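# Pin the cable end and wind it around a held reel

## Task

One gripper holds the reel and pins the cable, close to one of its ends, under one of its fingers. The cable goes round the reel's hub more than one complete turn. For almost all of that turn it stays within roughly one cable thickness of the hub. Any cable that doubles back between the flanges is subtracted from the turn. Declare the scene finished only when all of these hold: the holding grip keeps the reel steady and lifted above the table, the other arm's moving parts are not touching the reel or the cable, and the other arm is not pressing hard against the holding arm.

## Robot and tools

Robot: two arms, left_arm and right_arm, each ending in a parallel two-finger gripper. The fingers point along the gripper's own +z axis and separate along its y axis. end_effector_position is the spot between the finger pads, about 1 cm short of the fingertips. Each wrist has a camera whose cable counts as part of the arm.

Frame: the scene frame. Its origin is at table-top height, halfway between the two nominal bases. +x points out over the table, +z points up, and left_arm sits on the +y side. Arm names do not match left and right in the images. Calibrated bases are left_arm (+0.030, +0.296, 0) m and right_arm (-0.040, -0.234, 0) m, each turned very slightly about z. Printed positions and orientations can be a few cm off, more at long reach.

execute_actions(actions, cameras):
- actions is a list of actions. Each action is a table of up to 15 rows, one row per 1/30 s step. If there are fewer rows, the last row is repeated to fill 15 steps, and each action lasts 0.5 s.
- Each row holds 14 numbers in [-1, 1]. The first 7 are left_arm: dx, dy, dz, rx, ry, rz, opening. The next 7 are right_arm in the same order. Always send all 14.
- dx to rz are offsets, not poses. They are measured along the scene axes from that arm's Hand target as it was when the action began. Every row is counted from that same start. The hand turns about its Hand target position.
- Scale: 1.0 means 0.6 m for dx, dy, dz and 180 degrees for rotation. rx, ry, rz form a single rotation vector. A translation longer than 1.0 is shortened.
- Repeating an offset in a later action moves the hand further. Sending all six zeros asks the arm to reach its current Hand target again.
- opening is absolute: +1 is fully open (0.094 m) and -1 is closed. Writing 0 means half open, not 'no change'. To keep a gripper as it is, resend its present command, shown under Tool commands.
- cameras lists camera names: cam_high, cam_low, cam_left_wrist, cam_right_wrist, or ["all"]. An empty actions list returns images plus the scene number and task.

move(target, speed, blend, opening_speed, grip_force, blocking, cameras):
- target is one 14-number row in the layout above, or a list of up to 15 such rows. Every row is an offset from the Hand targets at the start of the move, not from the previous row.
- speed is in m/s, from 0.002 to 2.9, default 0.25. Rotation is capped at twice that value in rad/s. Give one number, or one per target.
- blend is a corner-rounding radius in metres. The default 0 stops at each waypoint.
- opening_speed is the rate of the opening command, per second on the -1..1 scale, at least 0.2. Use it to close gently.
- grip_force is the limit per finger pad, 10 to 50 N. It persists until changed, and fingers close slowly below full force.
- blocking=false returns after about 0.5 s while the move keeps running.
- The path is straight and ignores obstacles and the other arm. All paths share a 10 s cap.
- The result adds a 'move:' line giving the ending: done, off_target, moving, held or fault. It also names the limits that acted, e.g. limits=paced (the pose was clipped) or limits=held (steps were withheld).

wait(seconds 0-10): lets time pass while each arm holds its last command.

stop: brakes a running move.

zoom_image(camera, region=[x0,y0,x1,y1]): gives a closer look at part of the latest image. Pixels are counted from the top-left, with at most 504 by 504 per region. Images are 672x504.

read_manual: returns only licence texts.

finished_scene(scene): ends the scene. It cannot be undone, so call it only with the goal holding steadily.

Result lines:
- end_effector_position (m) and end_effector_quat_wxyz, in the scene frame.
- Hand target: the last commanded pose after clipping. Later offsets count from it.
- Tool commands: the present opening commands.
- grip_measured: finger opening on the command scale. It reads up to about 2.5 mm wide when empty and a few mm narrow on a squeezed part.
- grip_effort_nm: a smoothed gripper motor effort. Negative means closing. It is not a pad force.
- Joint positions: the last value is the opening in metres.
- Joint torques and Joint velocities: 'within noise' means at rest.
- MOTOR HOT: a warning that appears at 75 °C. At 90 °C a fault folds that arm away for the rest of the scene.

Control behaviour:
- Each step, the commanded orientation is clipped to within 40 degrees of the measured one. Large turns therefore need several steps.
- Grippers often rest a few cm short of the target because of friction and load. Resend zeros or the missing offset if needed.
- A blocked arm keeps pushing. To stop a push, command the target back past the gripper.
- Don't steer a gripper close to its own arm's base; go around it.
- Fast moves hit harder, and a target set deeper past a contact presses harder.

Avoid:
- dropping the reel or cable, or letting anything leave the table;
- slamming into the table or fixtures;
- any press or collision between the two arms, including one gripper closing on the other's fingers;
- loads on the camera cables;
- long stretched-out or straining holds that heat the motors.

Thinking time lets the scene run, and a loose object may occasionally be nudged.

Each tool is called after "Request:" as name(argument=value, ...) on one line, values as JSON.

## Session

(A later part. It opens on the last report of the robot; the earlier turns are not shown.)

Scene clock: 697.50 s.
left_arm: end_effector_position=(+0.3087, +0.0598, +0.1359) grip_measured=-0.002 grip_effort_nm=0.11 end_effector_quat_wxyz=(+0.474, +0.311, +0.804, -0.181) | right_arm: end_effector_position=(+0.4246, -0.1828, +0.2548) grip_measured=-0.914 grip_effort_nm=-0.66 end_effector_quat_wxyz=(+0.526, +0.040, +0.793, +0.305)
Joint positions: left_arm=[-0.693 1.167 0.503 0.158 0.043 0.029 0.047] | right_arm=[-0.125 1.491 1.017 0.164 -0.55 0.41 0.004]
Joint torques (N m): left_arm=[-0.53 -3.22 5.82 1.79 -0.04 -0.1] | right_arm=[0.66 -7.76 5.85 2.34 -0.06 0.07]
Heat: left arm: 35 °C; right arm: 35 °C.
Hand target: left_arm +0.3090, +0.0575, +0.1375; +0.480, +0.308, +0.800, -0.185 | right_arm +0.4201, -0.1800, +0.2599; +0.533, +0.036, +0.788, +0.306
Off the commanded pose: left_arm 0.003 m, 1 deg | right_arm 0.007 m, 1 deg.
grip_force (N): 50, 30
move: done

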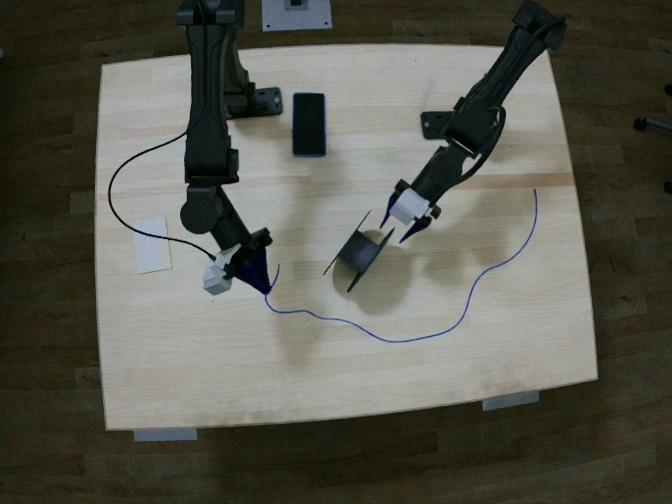

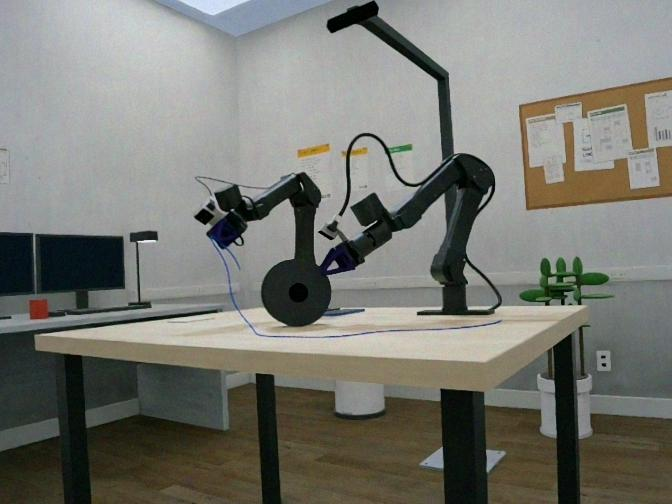

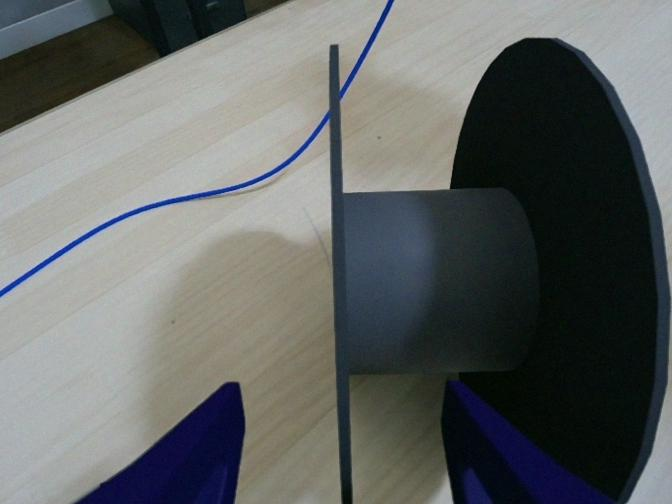

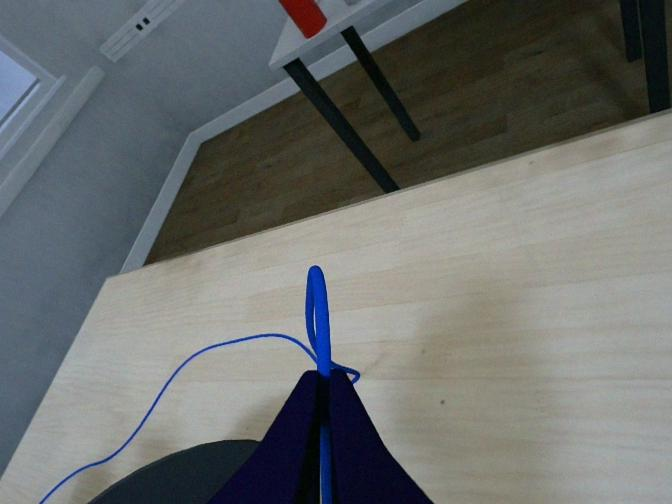

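Request:
move(target=[[0.0198,-0.0178,-0.0263,0,0,0,0.0, 0,0,0,0,0,0,-1]], speed=0.06, cameras=["cam_high","cam_low","cam_left_wrist"])

Request:
zoom_image(camera="cam_high", region=[190, 190, 420, 340])

Request:
zoom_image(camera="cam_low", region=[180, 190, 370, 340])

Scene clock: 743.07 s.
left_arm: end_effector_position=(+0.3203, +0.0496, +0.1225) grip_measured=-0.002 grip_effort_nm=0.11 end_effector_quat_wxyz=(+0.477, +0.310, +0.802, -0.182) | right_arm: end_effector_position=(+0.4246, -0.1828, +0.2548) grip_measured=-0.914 grip_effort_nm=-0.67 end_effector_quat_wxyz=(+0.526, +0.039, +0.793, +0.305)
Joint positions: left_arm=[-0.694 1.278 0.503 0.275 0.043 0.028 0.047] | right_arm=[-0.125 1.491 1.017 0.164 -0.55 0.41 0.004]
Joint torques (N m): left_arm=[-0.66 -3.17 5.74 1.79 -0.07 -0.09] | right_arm=[0.62 -7.76 5.89 2.34 -0.05 0.06]
Heat: left arm: 36 °C; right arm: 36 °C.
Hand target: left_arm +0.3210, +0.0469, +0.1217; +0.480, +0.308, +0.800, -0.185 | right_arm +0.4201, -0.1800, +0.2600; +0.533, +0.036, +0.788, +0.306
Off the commanded pose: left_arm 0.003 m, 1 deg | right_arm 0.007 m, 1 deg.
grip_force (N): 50, 30
move: done
Images, in order (width x height): cam_high 672x504, cam_low 672x504, cam_left_wrist 672x504.

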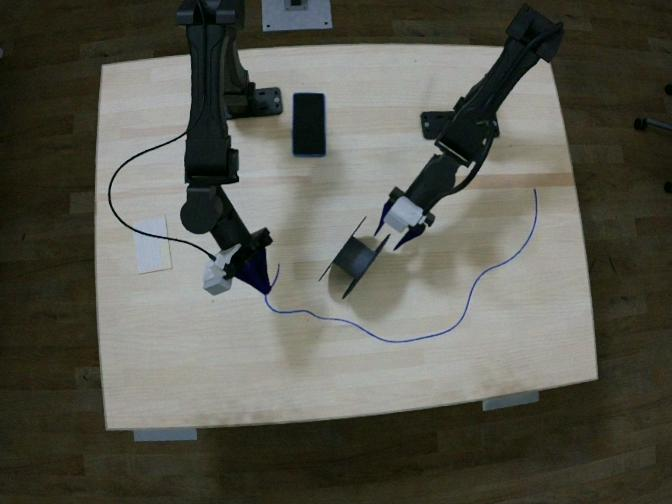

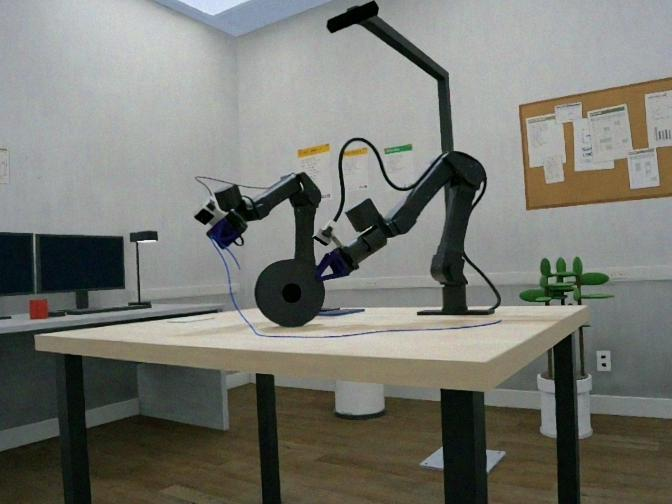

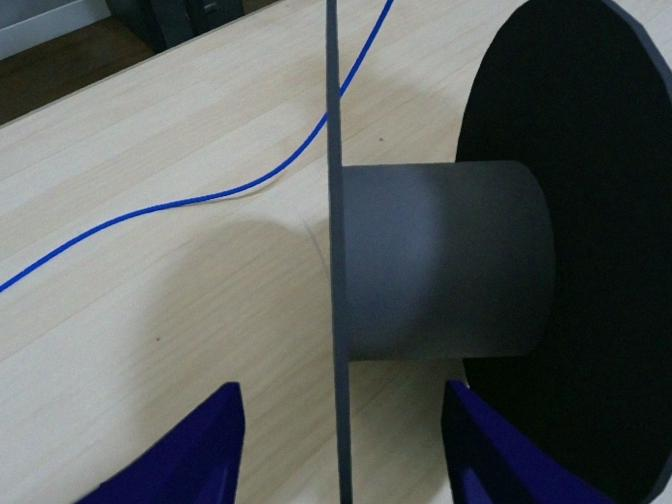

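Scaled by 2.191.

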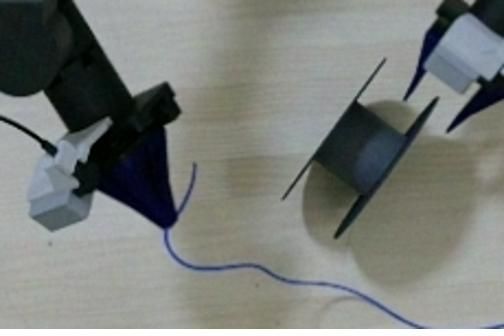

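Scaled by 2.653.

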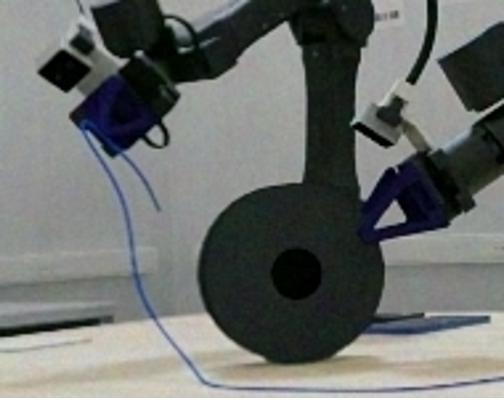

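Request:
wait(seconds=0.2, cameras=["cam_high","cam_left_wrist"])

Request:
zoom_image(camera="cam_high", region=[300, 180, 460, 310])

Scene clock: 752.33 s.
left_arm: end_effector_position=(+0.3203, +0.0496, +0.1226) grip_measured=-0.002 grip_effort_nm=0.11 end_effector_quat_wxyz=(+0.477, +0.310, +0.802, -0.182) | right_arm: end_effector_position=(+0.4246, -0.1828, +0.2548) grip_measured=-0.914 grip_effort_nm=-0.66 end_effector_quat_wxyz=(+0.526, +0.039, +0.793, +0.305)
Joint positions: left_arm=[-0.694 1.278 0.503 0.275 0.043 0.028 0.047] | right_arm=[-0.125 1.491 1.017 0.164 -0.55 0.41 0.004]
Joint torques (N m): left_arm=[-0.65 -3.18 5.75 1.8 -0.07 -0.1] | right_arm=[0.65 -7.75 5.85 2.35 -0.03 0.06]
Heat: left arm: 38 °C; right arm: 36 °C.
Hand target: left_arm +0.3210, +0.0469, +0.1217; +0.481, +0.308, +0.800, -0.185 | right_arm +0.4201, -0.1800, +0.2600; +0.533, +0.036, +0.788, +0.306
Tool commands: left_gripper/opening=+0.0 right_gripper/opening=-1.0
Off the commanded pose: left_arm 0.003 m, 1 deg | right_arm 0.007 m, 1 deg.
grip_force (N): 50, 30
wait: 0.20 s; at rest from the start
Images, in order (width x height): cam_high 672x504, cam_left_wrist 672x504.

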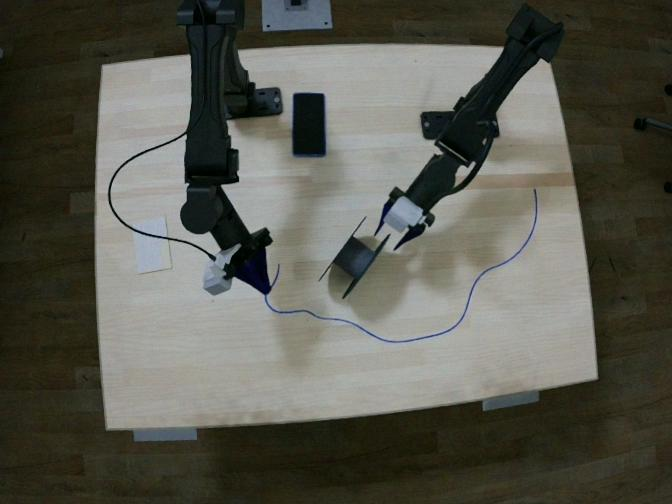

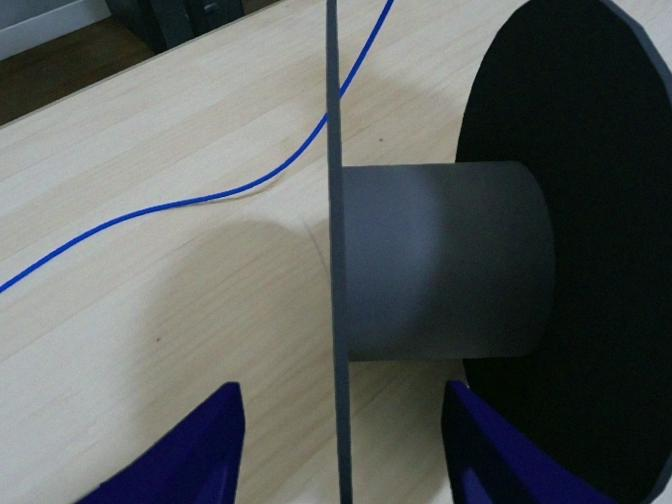

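Scaled by 3.150.

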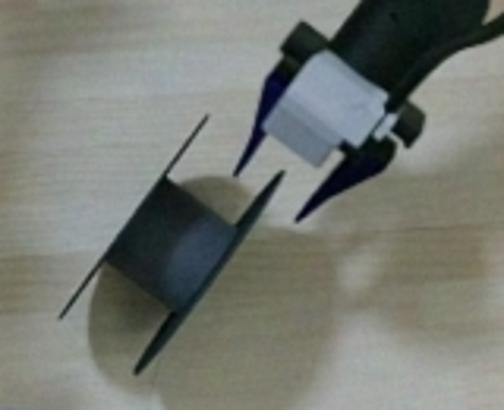

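Request:
move(target=[[0.0192,-0.0173,-0.0013,0,0,0,0.0, 0,0,0,0,0,0,-1]], speed=0.05, cameras=["cam_high","cam_left_wrist"])

Request:
zoom_image(camera="cam_high", region=[300, 180, 460, 310])

Scene clock: 800.73 s.
left_arm: end_effector_position=(+0.3234, +0.0455, +0.1074) grip_measured=-0.002 grip_effort_nm=0.11 end_effector_quat_wxyz=(+0.462, +0.314, +0.810, -0.179) | right_arm: end_effector_position=(+0.4246, -0.1828, +0.2548) grip_measured=-0.914 grip_effort_nm=-0.67 end_effector_quat_wxyz=(+0.526, +0.039, +0.793, +0.305)
Joint positions: left_arm=[-0.697 1.344 0.511 0.299 0.043 0.026 0.047] | right_arm=[-0.125 1.491 1.017 0.164 -0.55 0.41 0.004]
Joint torques (N m): left_arm=[-0.65 -3.38 8.66 1.79 -0.09 -0.09] | right_arm=[0.64 -7.73 5.9 2.34 -0.04 0.04]
Heat: left arm: 40 °C; right arm: 37 °C.
Hand target: left_arm +0.3325, +0.0365, +0.1209; +0.481, +0.308, +0.800, -0.185 | right_arm +0.4201, -0.1800, +0.2600; +0.533, +0.036, +0.788, +0.306
Off the commanded pose: left_arm 0.019 m, 3 deg | right_arm 0.007 m, 1 deg.
grip_force (N): 50, 30
move: off_target (left_arm)
Images, in order (width x height): cam_high 672x504, cam_left_wrist 672x504.

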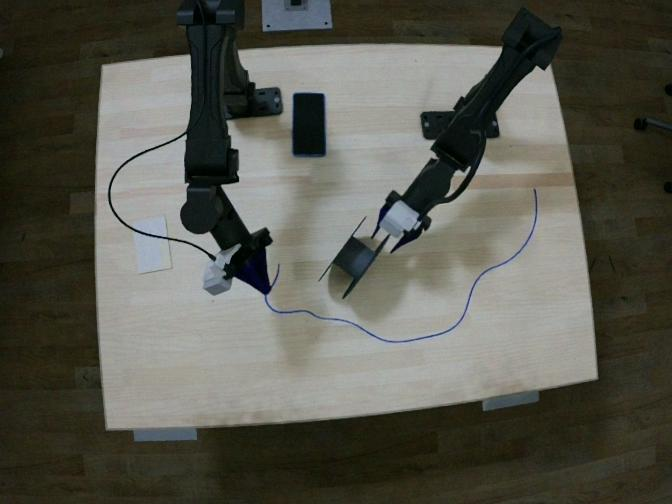

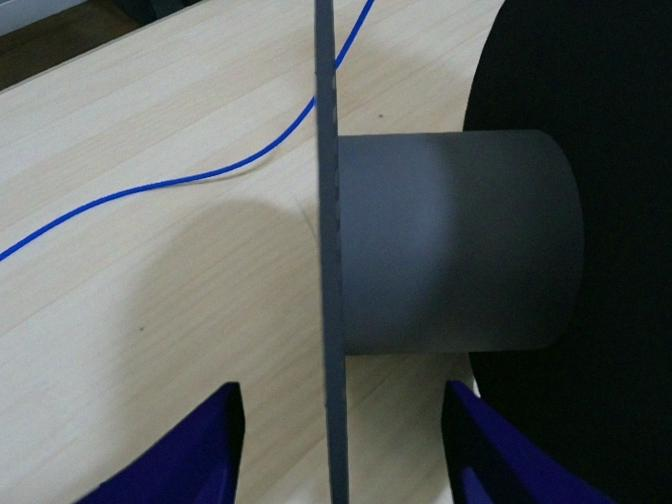

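Scaled by 3.150.

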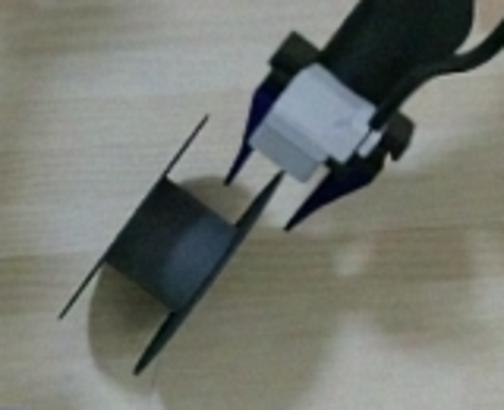

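Request:
move(target=[[-0.005,0.003,0.008,0,0,0,0.0, 0,0,0,0,0,0,-1]], speed=0.05, cameras=["cam_left_wrist"])

Scene clock: 812.53 s.
left_arm: end_effector_position=(+0.3234, +0.0455, +0.1074) grip_measured=-0.002 grip_effort_nm=0.11 end_effector_quat_wxyz=(+0.462, +0.313, +0.810, -0.179) | right_arm: end_effector_position=(+0.4246, -0.1828, +0.2549) grip_measured=-0.914 grip_effort_nm=-0.67 end_effector_quat_wxyz=(+0.526, +0.039, +0.793, +0.305)
Joint positions: left_arm=[-0.697 1.344 0.511 0.299 0.043 0.025 0.047] | right_arm=[-0.125 1.491 1.017 0.165 -0.55 0.41 0.004]
Joint torques (N m): left_arm=[-0.81 -5.53 8.83 1.53 -0.11 -0.1] | right_arm=[0.64 -7.71 5.89 2.33 -0.05 0.04]
Heat: left arm: 41 °C; right arm: 38 °C.
Hand target: left_arm +0.3294, +0.0383, +0.1257; +0.480, +0.308, +0.800, -0.185 | right_arm +0.4201, -0.1800, +0.2600; +0.533, +0.036, +0.788, +0.306
Off the commanded pose: left_arm 0.021 m, 3 deg | right_arm 0.007 m, 1 deg.
grip_force (N): 50, 30
move: off_target (left_arm)
Images, in order (width x height): cam_left_wrist 672x504.

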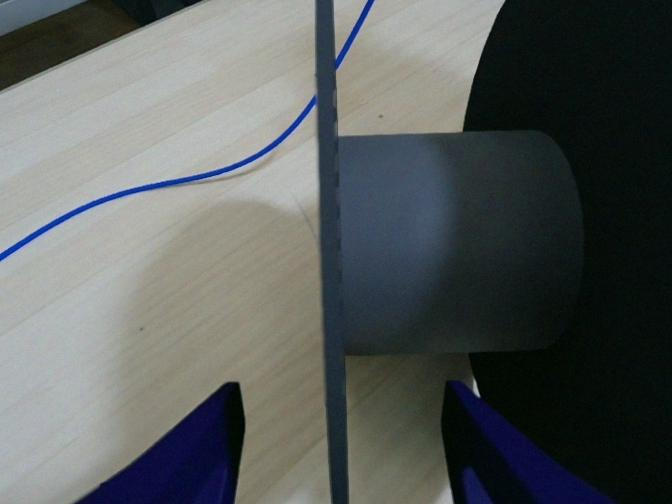

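Request:
move(target=[[0,0,0.035,0,0,0,0.0, 0,0,0,0,0,0,-1],[0,0,-0.003,0,0,0,0.0, 0,0,0,0,0,0,-1]], speed=0.08, cameras=["cam_left_wrist"])

Scene clock: 819.27 s.
left_arm: end_effector_position=(+0.3303, +0.0398, +0.1287) grip_measured=-0.002 grip_effort_nm=0.11 end_effector_quat_wxyz=(+0.480, +0.310, +0.800, -0.185) | right_arm: end_effector_position=(+0.4246, -0.1828, +0.2549) grip_measured=-0.914 grip_effort_nm=-0.67 end_effector_quat_wxyz=(+0.526, +0.039, +0.793, +0.305)
Joint positions: left_arm=[-0.697 1.327 0.555 0.28 0.043 0.025 0.047] | right_arm=[-0.125 1.491 1.017 0.165 -0.55 0.41 0.004]
Joint torques (N m): left_arm=[-0.83 -3.59 5.11 1.75 -0.11 -0.09] | right_arm=[0.65 -7.71 5.83 2.33 -0.05 0.06]
Heat: left arm: 40 °C; right arm: 38 °C.
Hand target: left_arm +0.3295, +0.0383, +0.1239; +0.481, +0.308, +0.800, -0.185 | right_arm +0.4201, -0.1800, +0.2600; +0.533, +0.036, +0.788, +0.306
Off the commanded pose: left_arm 0.005 m, 0 deg | right_arm 0.007 m, 1 deg.
grip_force (N): 50, 30
move: done
Images, in order (width x height): cam_left_wrist 672x504.

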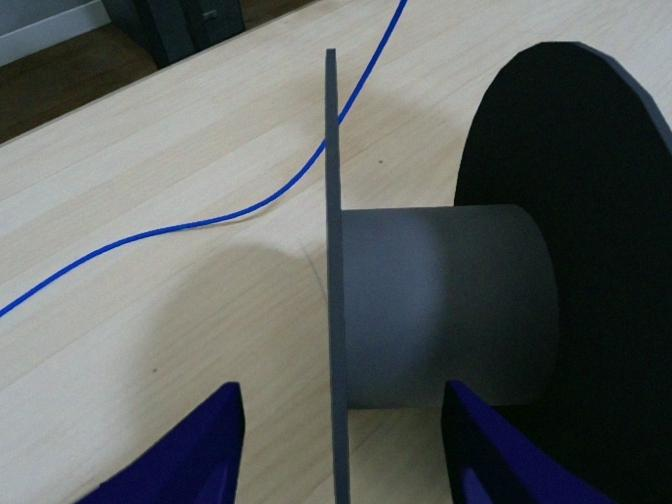

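Request:
move(target=[[0,0,0,0,0,0,0.0, -0.0333,0.1333,0.0917,0.019,-0.017,-0.014,-1],[0,0,0,0,0,0,0.0, -0.0418,0.2483,0.0708,0.0385,-0.035,-0.0278,-1]], speed=0.12, blend=[0.03,0], cameras=["all"])

Scene clock: 875.47 s.
left_arm: end_effector_position=(+0.3304, +0.0398, +0.1289) grip_measured=-0.002 grip_effort_nm=0.11 end_effector_quat_wxyz=(+0.480, +0.310, +0.800, -0.185) | right_arm: end_effector_position=(+0.3946, -0.0305, +0.3068) grip_measured=-0.914 grip_effort_nm=-0.67 end_effector_quat_wxyz=(+0.584, +0.081, +0.736, +0.333)
Joint positions: left_arm=[-0.697 1.327 0.555 0.281 0.043 0.025 0.047] | right_arm=[0.423 1.431 0.995 0.34 0.045 0.632 0.004]
Joint torques (N m): left_arm=[-0.83 -3.59 5.14 1.81 -0.11 -0.09] | right_arm=[0.23 -5.18 6.27 2.51 0.1 0.06]
Heat: left arm: 41 °C; right arm: 39 °C.
Hand target: left_arm +0.3295, +0.0382, +0.1240; +0.481, +0.308, +0.800, -0.185 | right_arm +0.3950, -0.0309, +0.3025; +0.586, +0.085, +0.735, +0.331
Off the commanded pose: left_arm 0.005 m, 0 deg | right_arm 0.004 m, 1 deg.
grip_force (N): 50, 30
move: done

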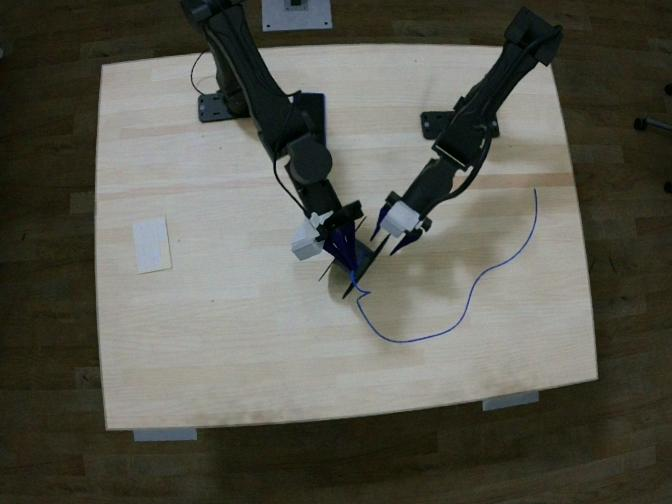

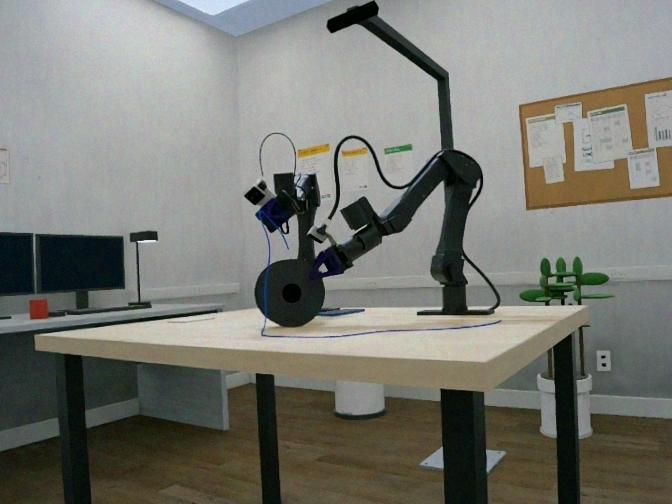

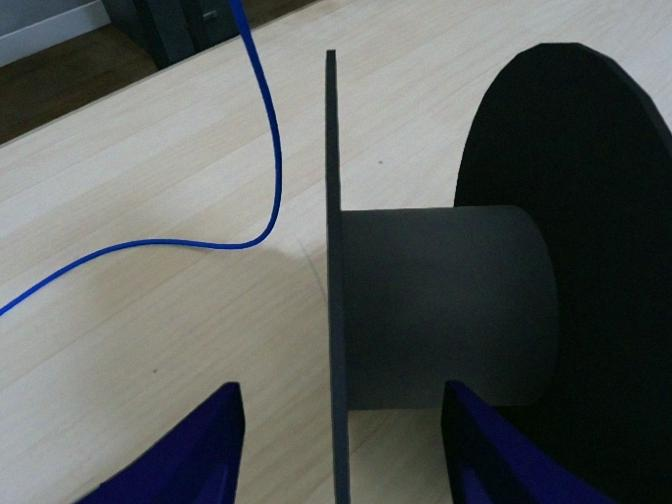

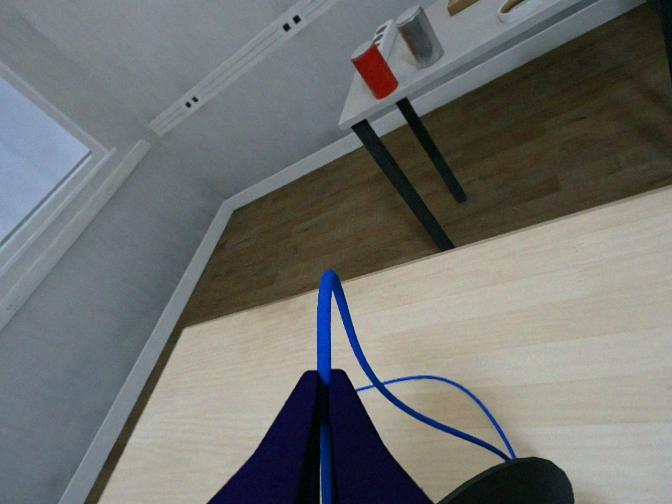

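Request:
zoom_image(camera="cam_high", region=[290, 190, 430, 320])

Request:
zoom_image(camera="cam_low", region=[230, 170, 380, 340])

Scaled by 3.600.

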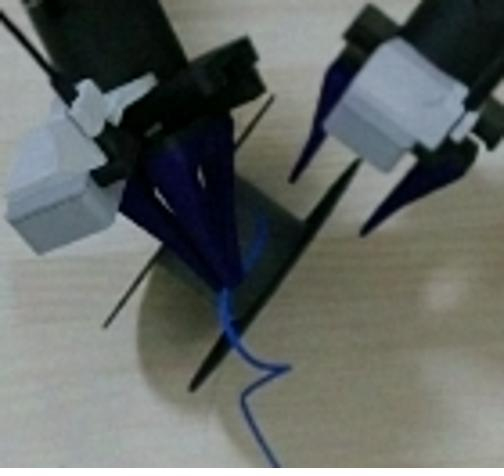

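Scaled by 2.965.

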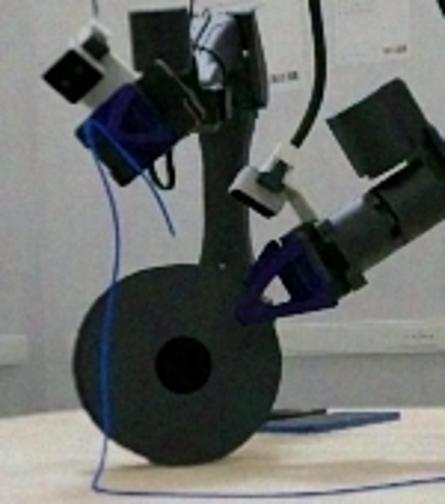

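Request:
move(target=[0,0,0,0,0,0,0.0, -0.0358,0.0475,-0.0878,0,0,0,-1], speed=0.08, cameras=["cam_high","cam_low","cam_left_wrist"])

Scene clock: 909.63 s.
left_arm: end_effector_position=(+0.3304, +0.0398, +0.1289) grip_measured=-0.002 grip_effort_nm=0.11 end_effector_quat_wxyz=(+0.480, +0.310, +0.800, -0.185) | right_arm: end_effector_position=(+0.3747, -0.0027, +0.2551) grip_measured=-0.914 grip_effort_nm=-0.67 end_effector_quat_wxyz=(+0.586, +0.083, +0.735, +0.332)
Joint positions: left_arm=[-0.697 1.327 0.555 0.281 0.043 0.025 0.047] | right_arm=[0.539 1.482 0.821 0.567 0.163 0.644 0.004]
Joint torques (N m): left_arm=[-0.83 -3.59 5.12 1.81 -0.11 -0.09] | right_arm=[0.54 -5.19 5.79 2.49 0.11 0.06]
Heat: left arm: 42 °C; right arm: 39 °C.
Hand target: left_arm +0.3295, +0.0382, +0.1240; +0.481, +0.308, +0.800, -0.185 | right_arm +0.3735, -0.0025, +0.2498; +0.586, +0.085, +0.735, +0.331
Off the commanded pose: left_arm 0.005 m, 0 deg | right_arm 0.005 m, 0 deg.
grip_force (N): 50, 30
move: done
Images, in order (width x height): cam_high 672x504, cam_low 672x504, cam_left_wrist 672x504.

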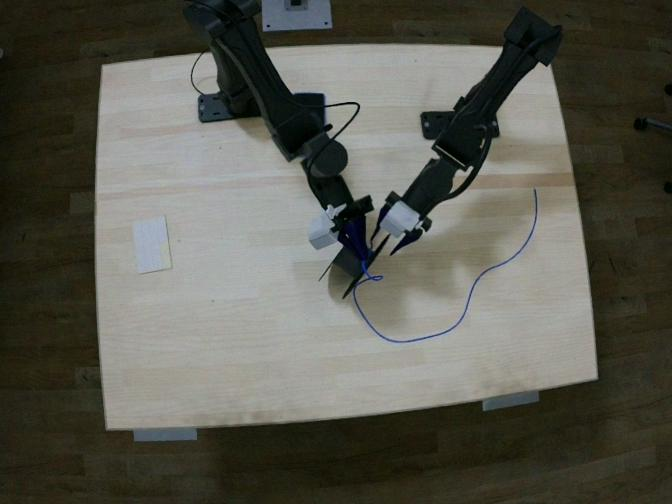

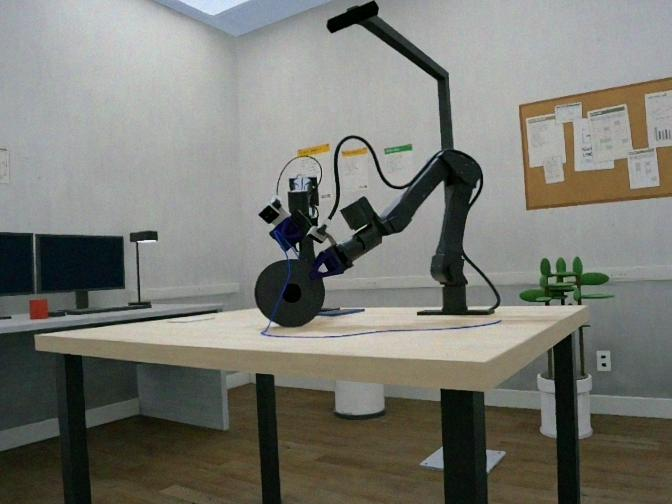

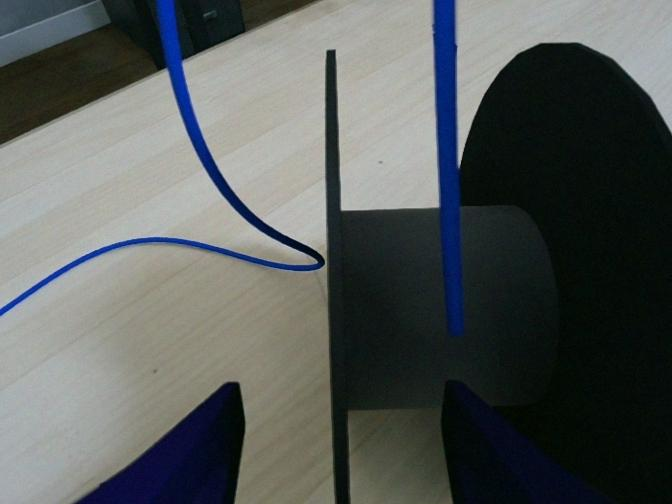

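Request:
move(target=[[0,0,0,0,0,0,0.0, 0.0128,0.0142,0,0,0,0,-1]], speed=0.06, cameras=["cam_left_wrist"])

Scene clock: 923.53 s.
left_arm: end_effector_position=(+0.3304, +0.0398, +0.1289) grip_measured=-0.002 grip_effort_nm=0.11 end_effector_quat_wxyz=(+0.480, +0.310, +0.800, -0.185) | right_arm: end_effector_position=(+0.3781, +0.0018, +0.2377) grip_measured=-0.914 grip_effort_nm=-0.67 end_effector_quat_wxyz=(+0.576, +0.082, +0.746, +0.323)
Joint positions: left_arm=[-0.697 1.327 0.555 0.281 0.043 0.025 0.047] | right_arm=[0.546 1.523 0.821 0.572 0.173 0.644 0.004]
Joint torques (N m): left_arm=[-0.81 -3.59 5.12 1.81 -0.11 -0.09] | right_arm=[0.75 -5.33 8.84 2.47 0.12 0.05]
Heat: left arm: 42 °C; right arm: 40 °C.
Hand target: left_arm +0.3295, +0.0382, +0.1240; +0.481, +0.308, +0.800, -0.185 | right_arm +0.3813, +0.0060, +0.2497; +0.586, +0.085, +0.735, +0.331
Off the commanded pose: left_arm 0.005 m, 0 deg | right_arm 0.013 m, 2 deg.
grip_force (N): 50, 30
move: off_target (right_arm)
Images, in order (width x height): cam_left_wrist 672x504.

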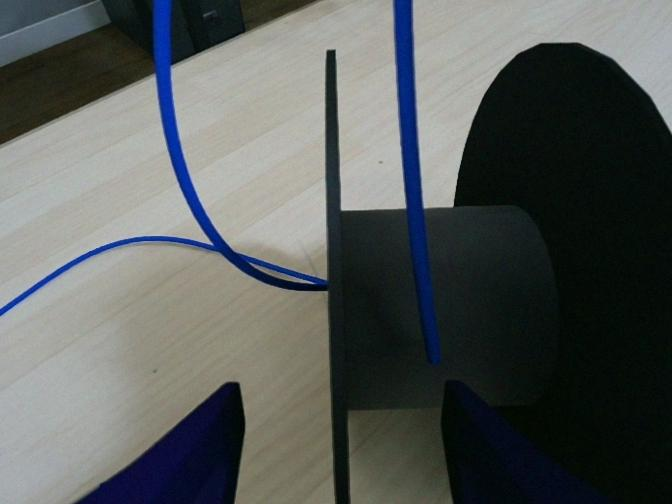

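Request:
move(target=[[0,0,0,0,0,0,0.0, 0.004,0.018,-0.02,0,0,0,-1],[0,0,0,0,0,0,0.0, -0.0155,0.0275,-0.064,0,0,0,-1]], speed=0.06, cameras=["cam_left_wrist","cam_high","cam_low"])

Scene clock: 933.70 s.
left_arm: end_effector_position=(+0.3304, +0.0398, +0.1289) grip_measured=-0.002 grip_effort_nm=0.11 end_effector_quat_wxyz=(+0.480, +0.310, +0.800, -0.185) | right_arm: end_effector_position=(+0.3739, +0.0225, +0.2190) grip_measured=-0.914 grip_effort_nm=-0.67 end_effector_quat_wxyz=(+0.587, +0.083, +0.733, +0.334)
Joint positions: left_arm=[-0.697 1.327 0.555 0.281 0.043 0.025 0.047] | right_arm=[0.609 1.614 0.78 0.745 0.234 0.65 0.004]
Joint torques (N m): left_arm=[-0.83 -3.59 5.12 1.81 -0.11 -0.09] | right_arm=[0.64 -5.5 5.31 2.45 0.11 0.07]
Heat: left arm: 42 °C; right arm: 41 °C.
Hand target: left_arm +0.3295, +0.0383, +0.1239; +0.481, +0.308, +0.800, -0.185 | right_arm +0.3718, +0.0226, +0.2114; +0.585, +0.085, +0.735, +0.331
Off the commanded pose: left_arm 0.005 m, 0 deg | right_arm 0.008 m, 1 deg.
grip_force (N): 50, 30
move: done
Images, in order (width x height): cam_high 672x504, cam_low 672x504, cam_left_wrist 672x504.

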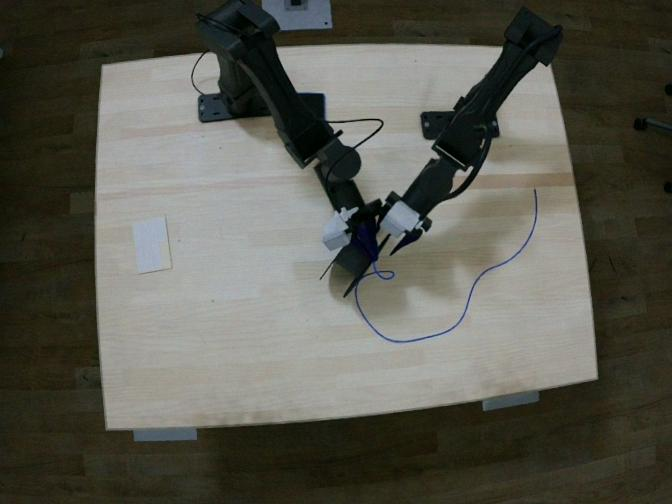

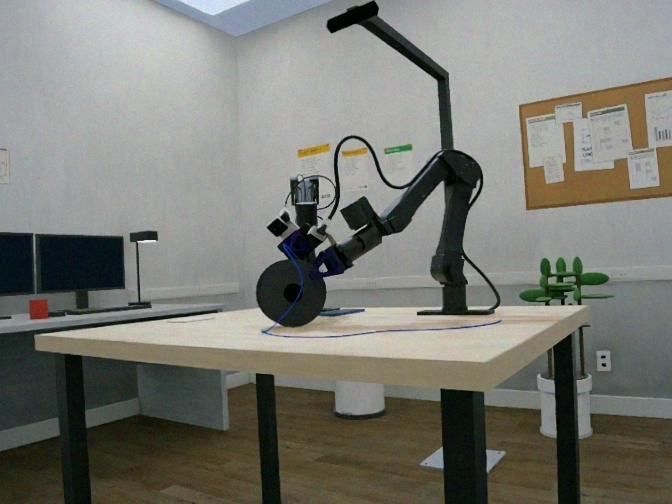

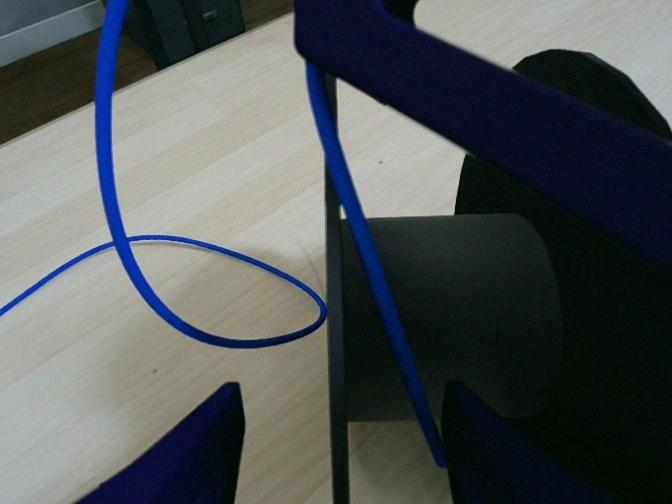

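Request:
move(target=[0,0,0,0,0,0,0.0, -0.011,-0.002,-0.022,0,0,0,-1], speed=0.06, cameras=["cam_left_wrist"])

Scene clock: 945.03 s.
left_arm: end_effector_position=(+0.3304, +0.0398, +0.1289) grip_measured=-0.002 grip_effort_nm=0.11 end_effector_quat_wxyz=(+0.480, +0.310, +0.800, -0.185) | right_arm: end_effector_position=(+0.3677, +0.0223, +0.2192) grip_measured=-0.914 grip_effort_nm=-0.67 end_effector_quat_wxyz=(+0.599, +0.084, +0.718, +0.345)
Joint positions: left_arm=[-0.697 1.327 0.555 0.281 0.043 0.025 0.047] | right_arm=[0.619 1.621 0.735 0.84 0.243 0.651 0.004]
Joint torques (N m): left_arm=[-0.83 -3.59 5.11 1.8 -0.11 -0.09] | right_arm=[0.59 -4.9 4.7 2.11 0.11 0.05]
Heat: left arm: 42 °C; right arm: 40 °C.
Hand target: left_arm +0.3295, +0.0383, +0.1239; +0.481, +0.308, +0.800, -0.185 | right_arm +0.3653, +0.0213, +0.1983; +0.586, +0.085, +0.735, +0.331
Off the commanded pose: left_arm 0.005 m, 0 deg | right_arm 0.021 m, 3 deg.
grip_force (N): 50, 30
move: off_target (right_arm)
Images, in order (width x height): cam_left_wrist 672x504.

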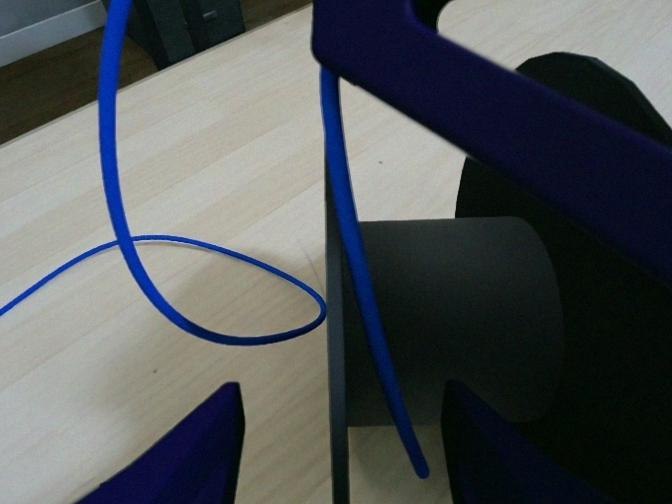

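Request:
move(target=[[0,0,0,0,0,0,0.0, 0.002,0,0.03,0,0,0,-1],[0,0,0,0,0,0,-1, 0.002,0,0.03,0,0,0,-1]], speed=0.06, opening_speed=0.5, cameras=["all"])

Scene clock: 956.53 s.
left_arm: end_effector_position=(+0.3299, +0.0390, +0.1291) grip_measured=-0.890 grip_effort_nm=-1.02 end_effector_quat_wxyz=(+0.479, +0.307, +0.801, -0.188) | right_arm: end_effector_position=(+0.3660, +0.0212, +0.2156) grip_measured=-0.914 grip_effort_nm=-0.67 end_effector_quat_wxyz=(+0.591, +0.084, +0.727, +0.339)
Joint positions: left_arm=[-0.7 1.327 0.555 0.282 0.043 0.015 0.005] | right_arm=[0.62 1.606 0.735 0.798 0.243 0.652 0.004]
Joint torques (N m): left_arm=[-0.61 -3.59 5.11 1.8 -0.11 0.02] | right_arm=[0.35 -7.06 7.88 1.69 0.1 0.05]
Heat: left arm: 42 °C; right arm: 39 °C.
Hand target: left_arm +0.3295, +0.0383, +0.1239; +0.481, +0.308, +0.800, -0.185 | right_arm +0.3665, +0.0214, +0.2161; +0.585, +0.085, +0.735, +0.331
Off the commanded pose: left_arm 0.005 m, 0 deg | right_arm 0.001 m, 1 deg.
grip_force (N): 50, 30
move: done

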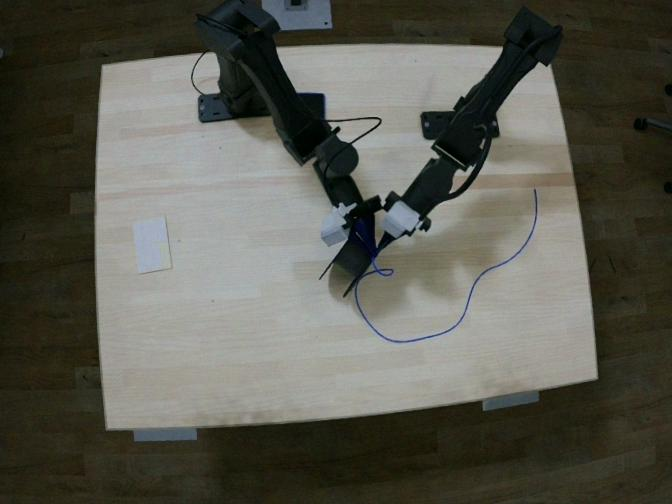

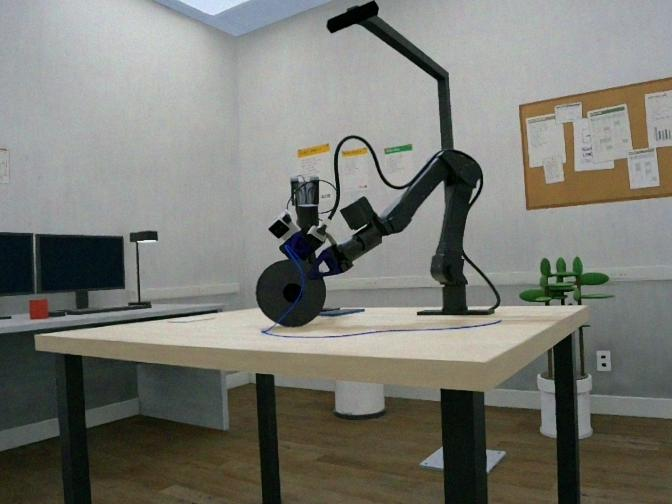

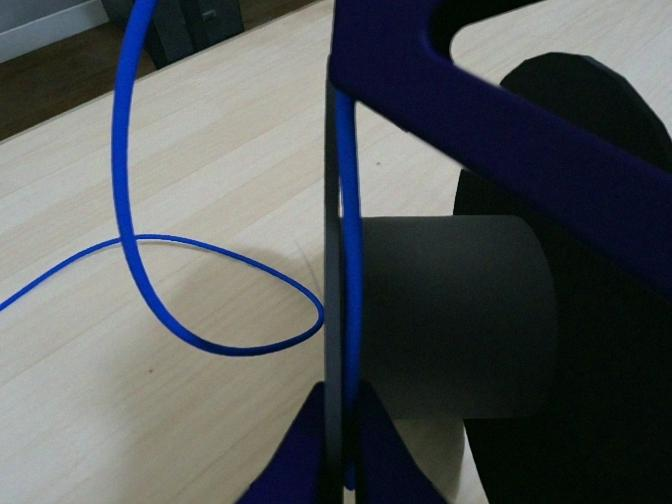

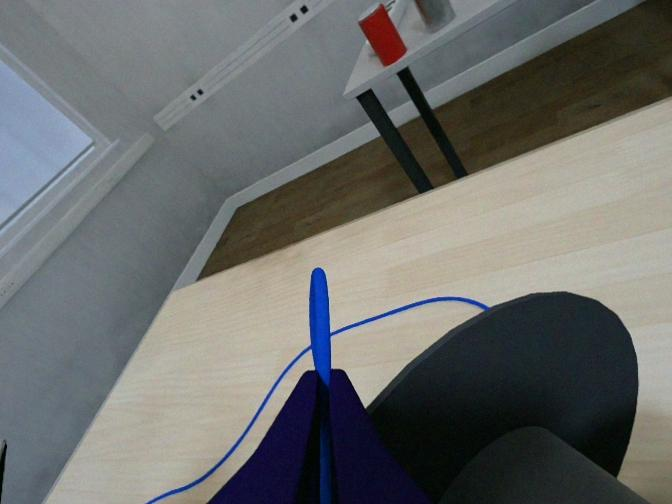

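Request:
move(target=[[0,0,0,0,0,0,-1, 0,0,0,0,0,0,-0.72],[0,0,0,0,0,0,-1, -0.1,-0.05,0.01,0,0,0,-0.72],[0,0,0,0,0,0,-1, -0.2,-0.2,0.05,0,0,0,-0.72]], speed=0.12, opening_speed=0.5, blend=[0,0.02,0], cameras=["all"])

Scene clock: 994.97 s.
left_arm: end_effector_position=(+0.3300, +0.0390, +0.1292) grip_measured=-0.890 grip_effort_nm=-1.03 end_effector_quat_wxyz=(+0.479, +0.306, +0.801, -0.188) | right_arm: end_effector_position=(+0.2476, -0.0966, +0.2538) grip_measured=-0.723 grip_effort_nm=0.14 end_effector_quat_wxyz=(+0.589, +0.089, +0.728, +0.339)
Joint positions: left_arm=[-0.7 1.327 0.555 0.282 0.043 0.015 0.005] | right_arm=[0.466 0.696 0.396 0.223 0.095 0.65 0.013]
Joint torques (N m): left_arm=[-0.62 -3.59 5.12 1.79 -0.11 0.01] | right_arm=[-0.7 -0.96 6.42 2.15 -0.04 -0.07]
Heat: left arm: 42 °C; right arm: 37 °C.
Hand target: left_arm +0.3295, +0.0383, +0.1239; +0.481, +0.308, +0.800, -0.185 | right_arm +0.2465, -0.0987, +0.2461; +0.586, +0.085, +0.735, +0.331
Off the commanded pose: left_arm 0.005 m, 0 deg | right_arm 0.008 m, 1 deg.
grip_force (N): 50, 30
move: done

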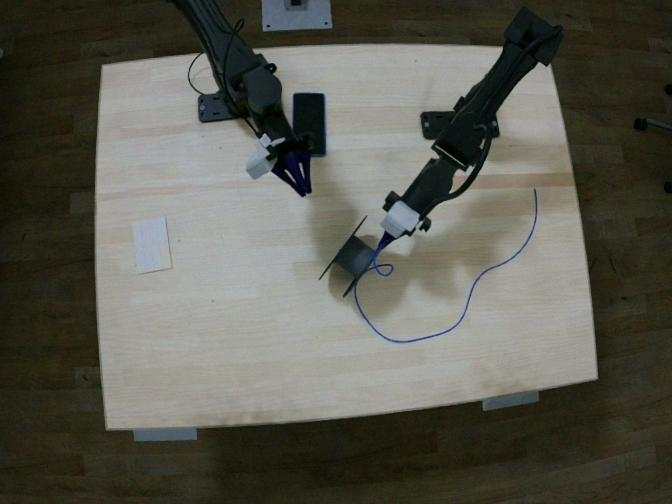

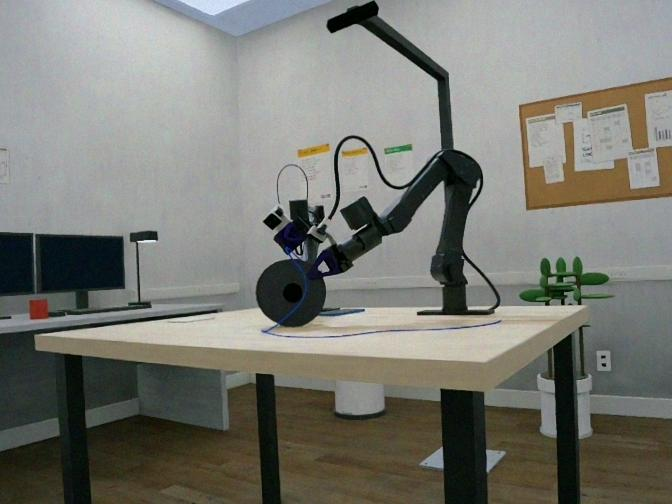

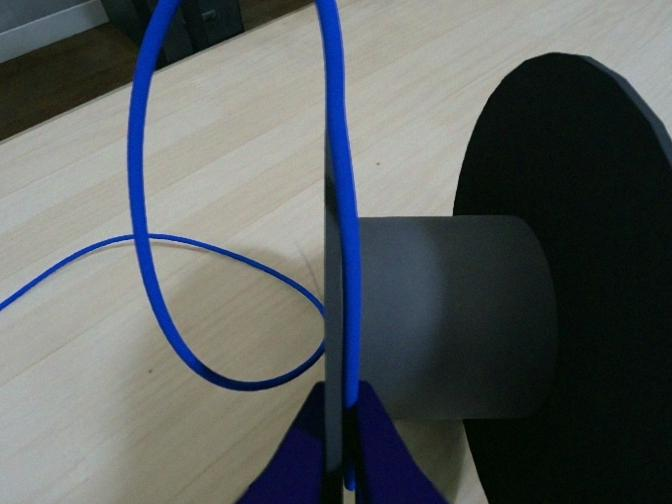

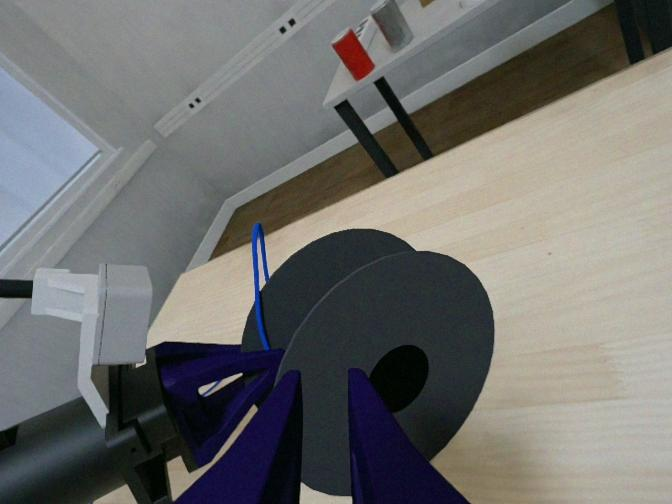

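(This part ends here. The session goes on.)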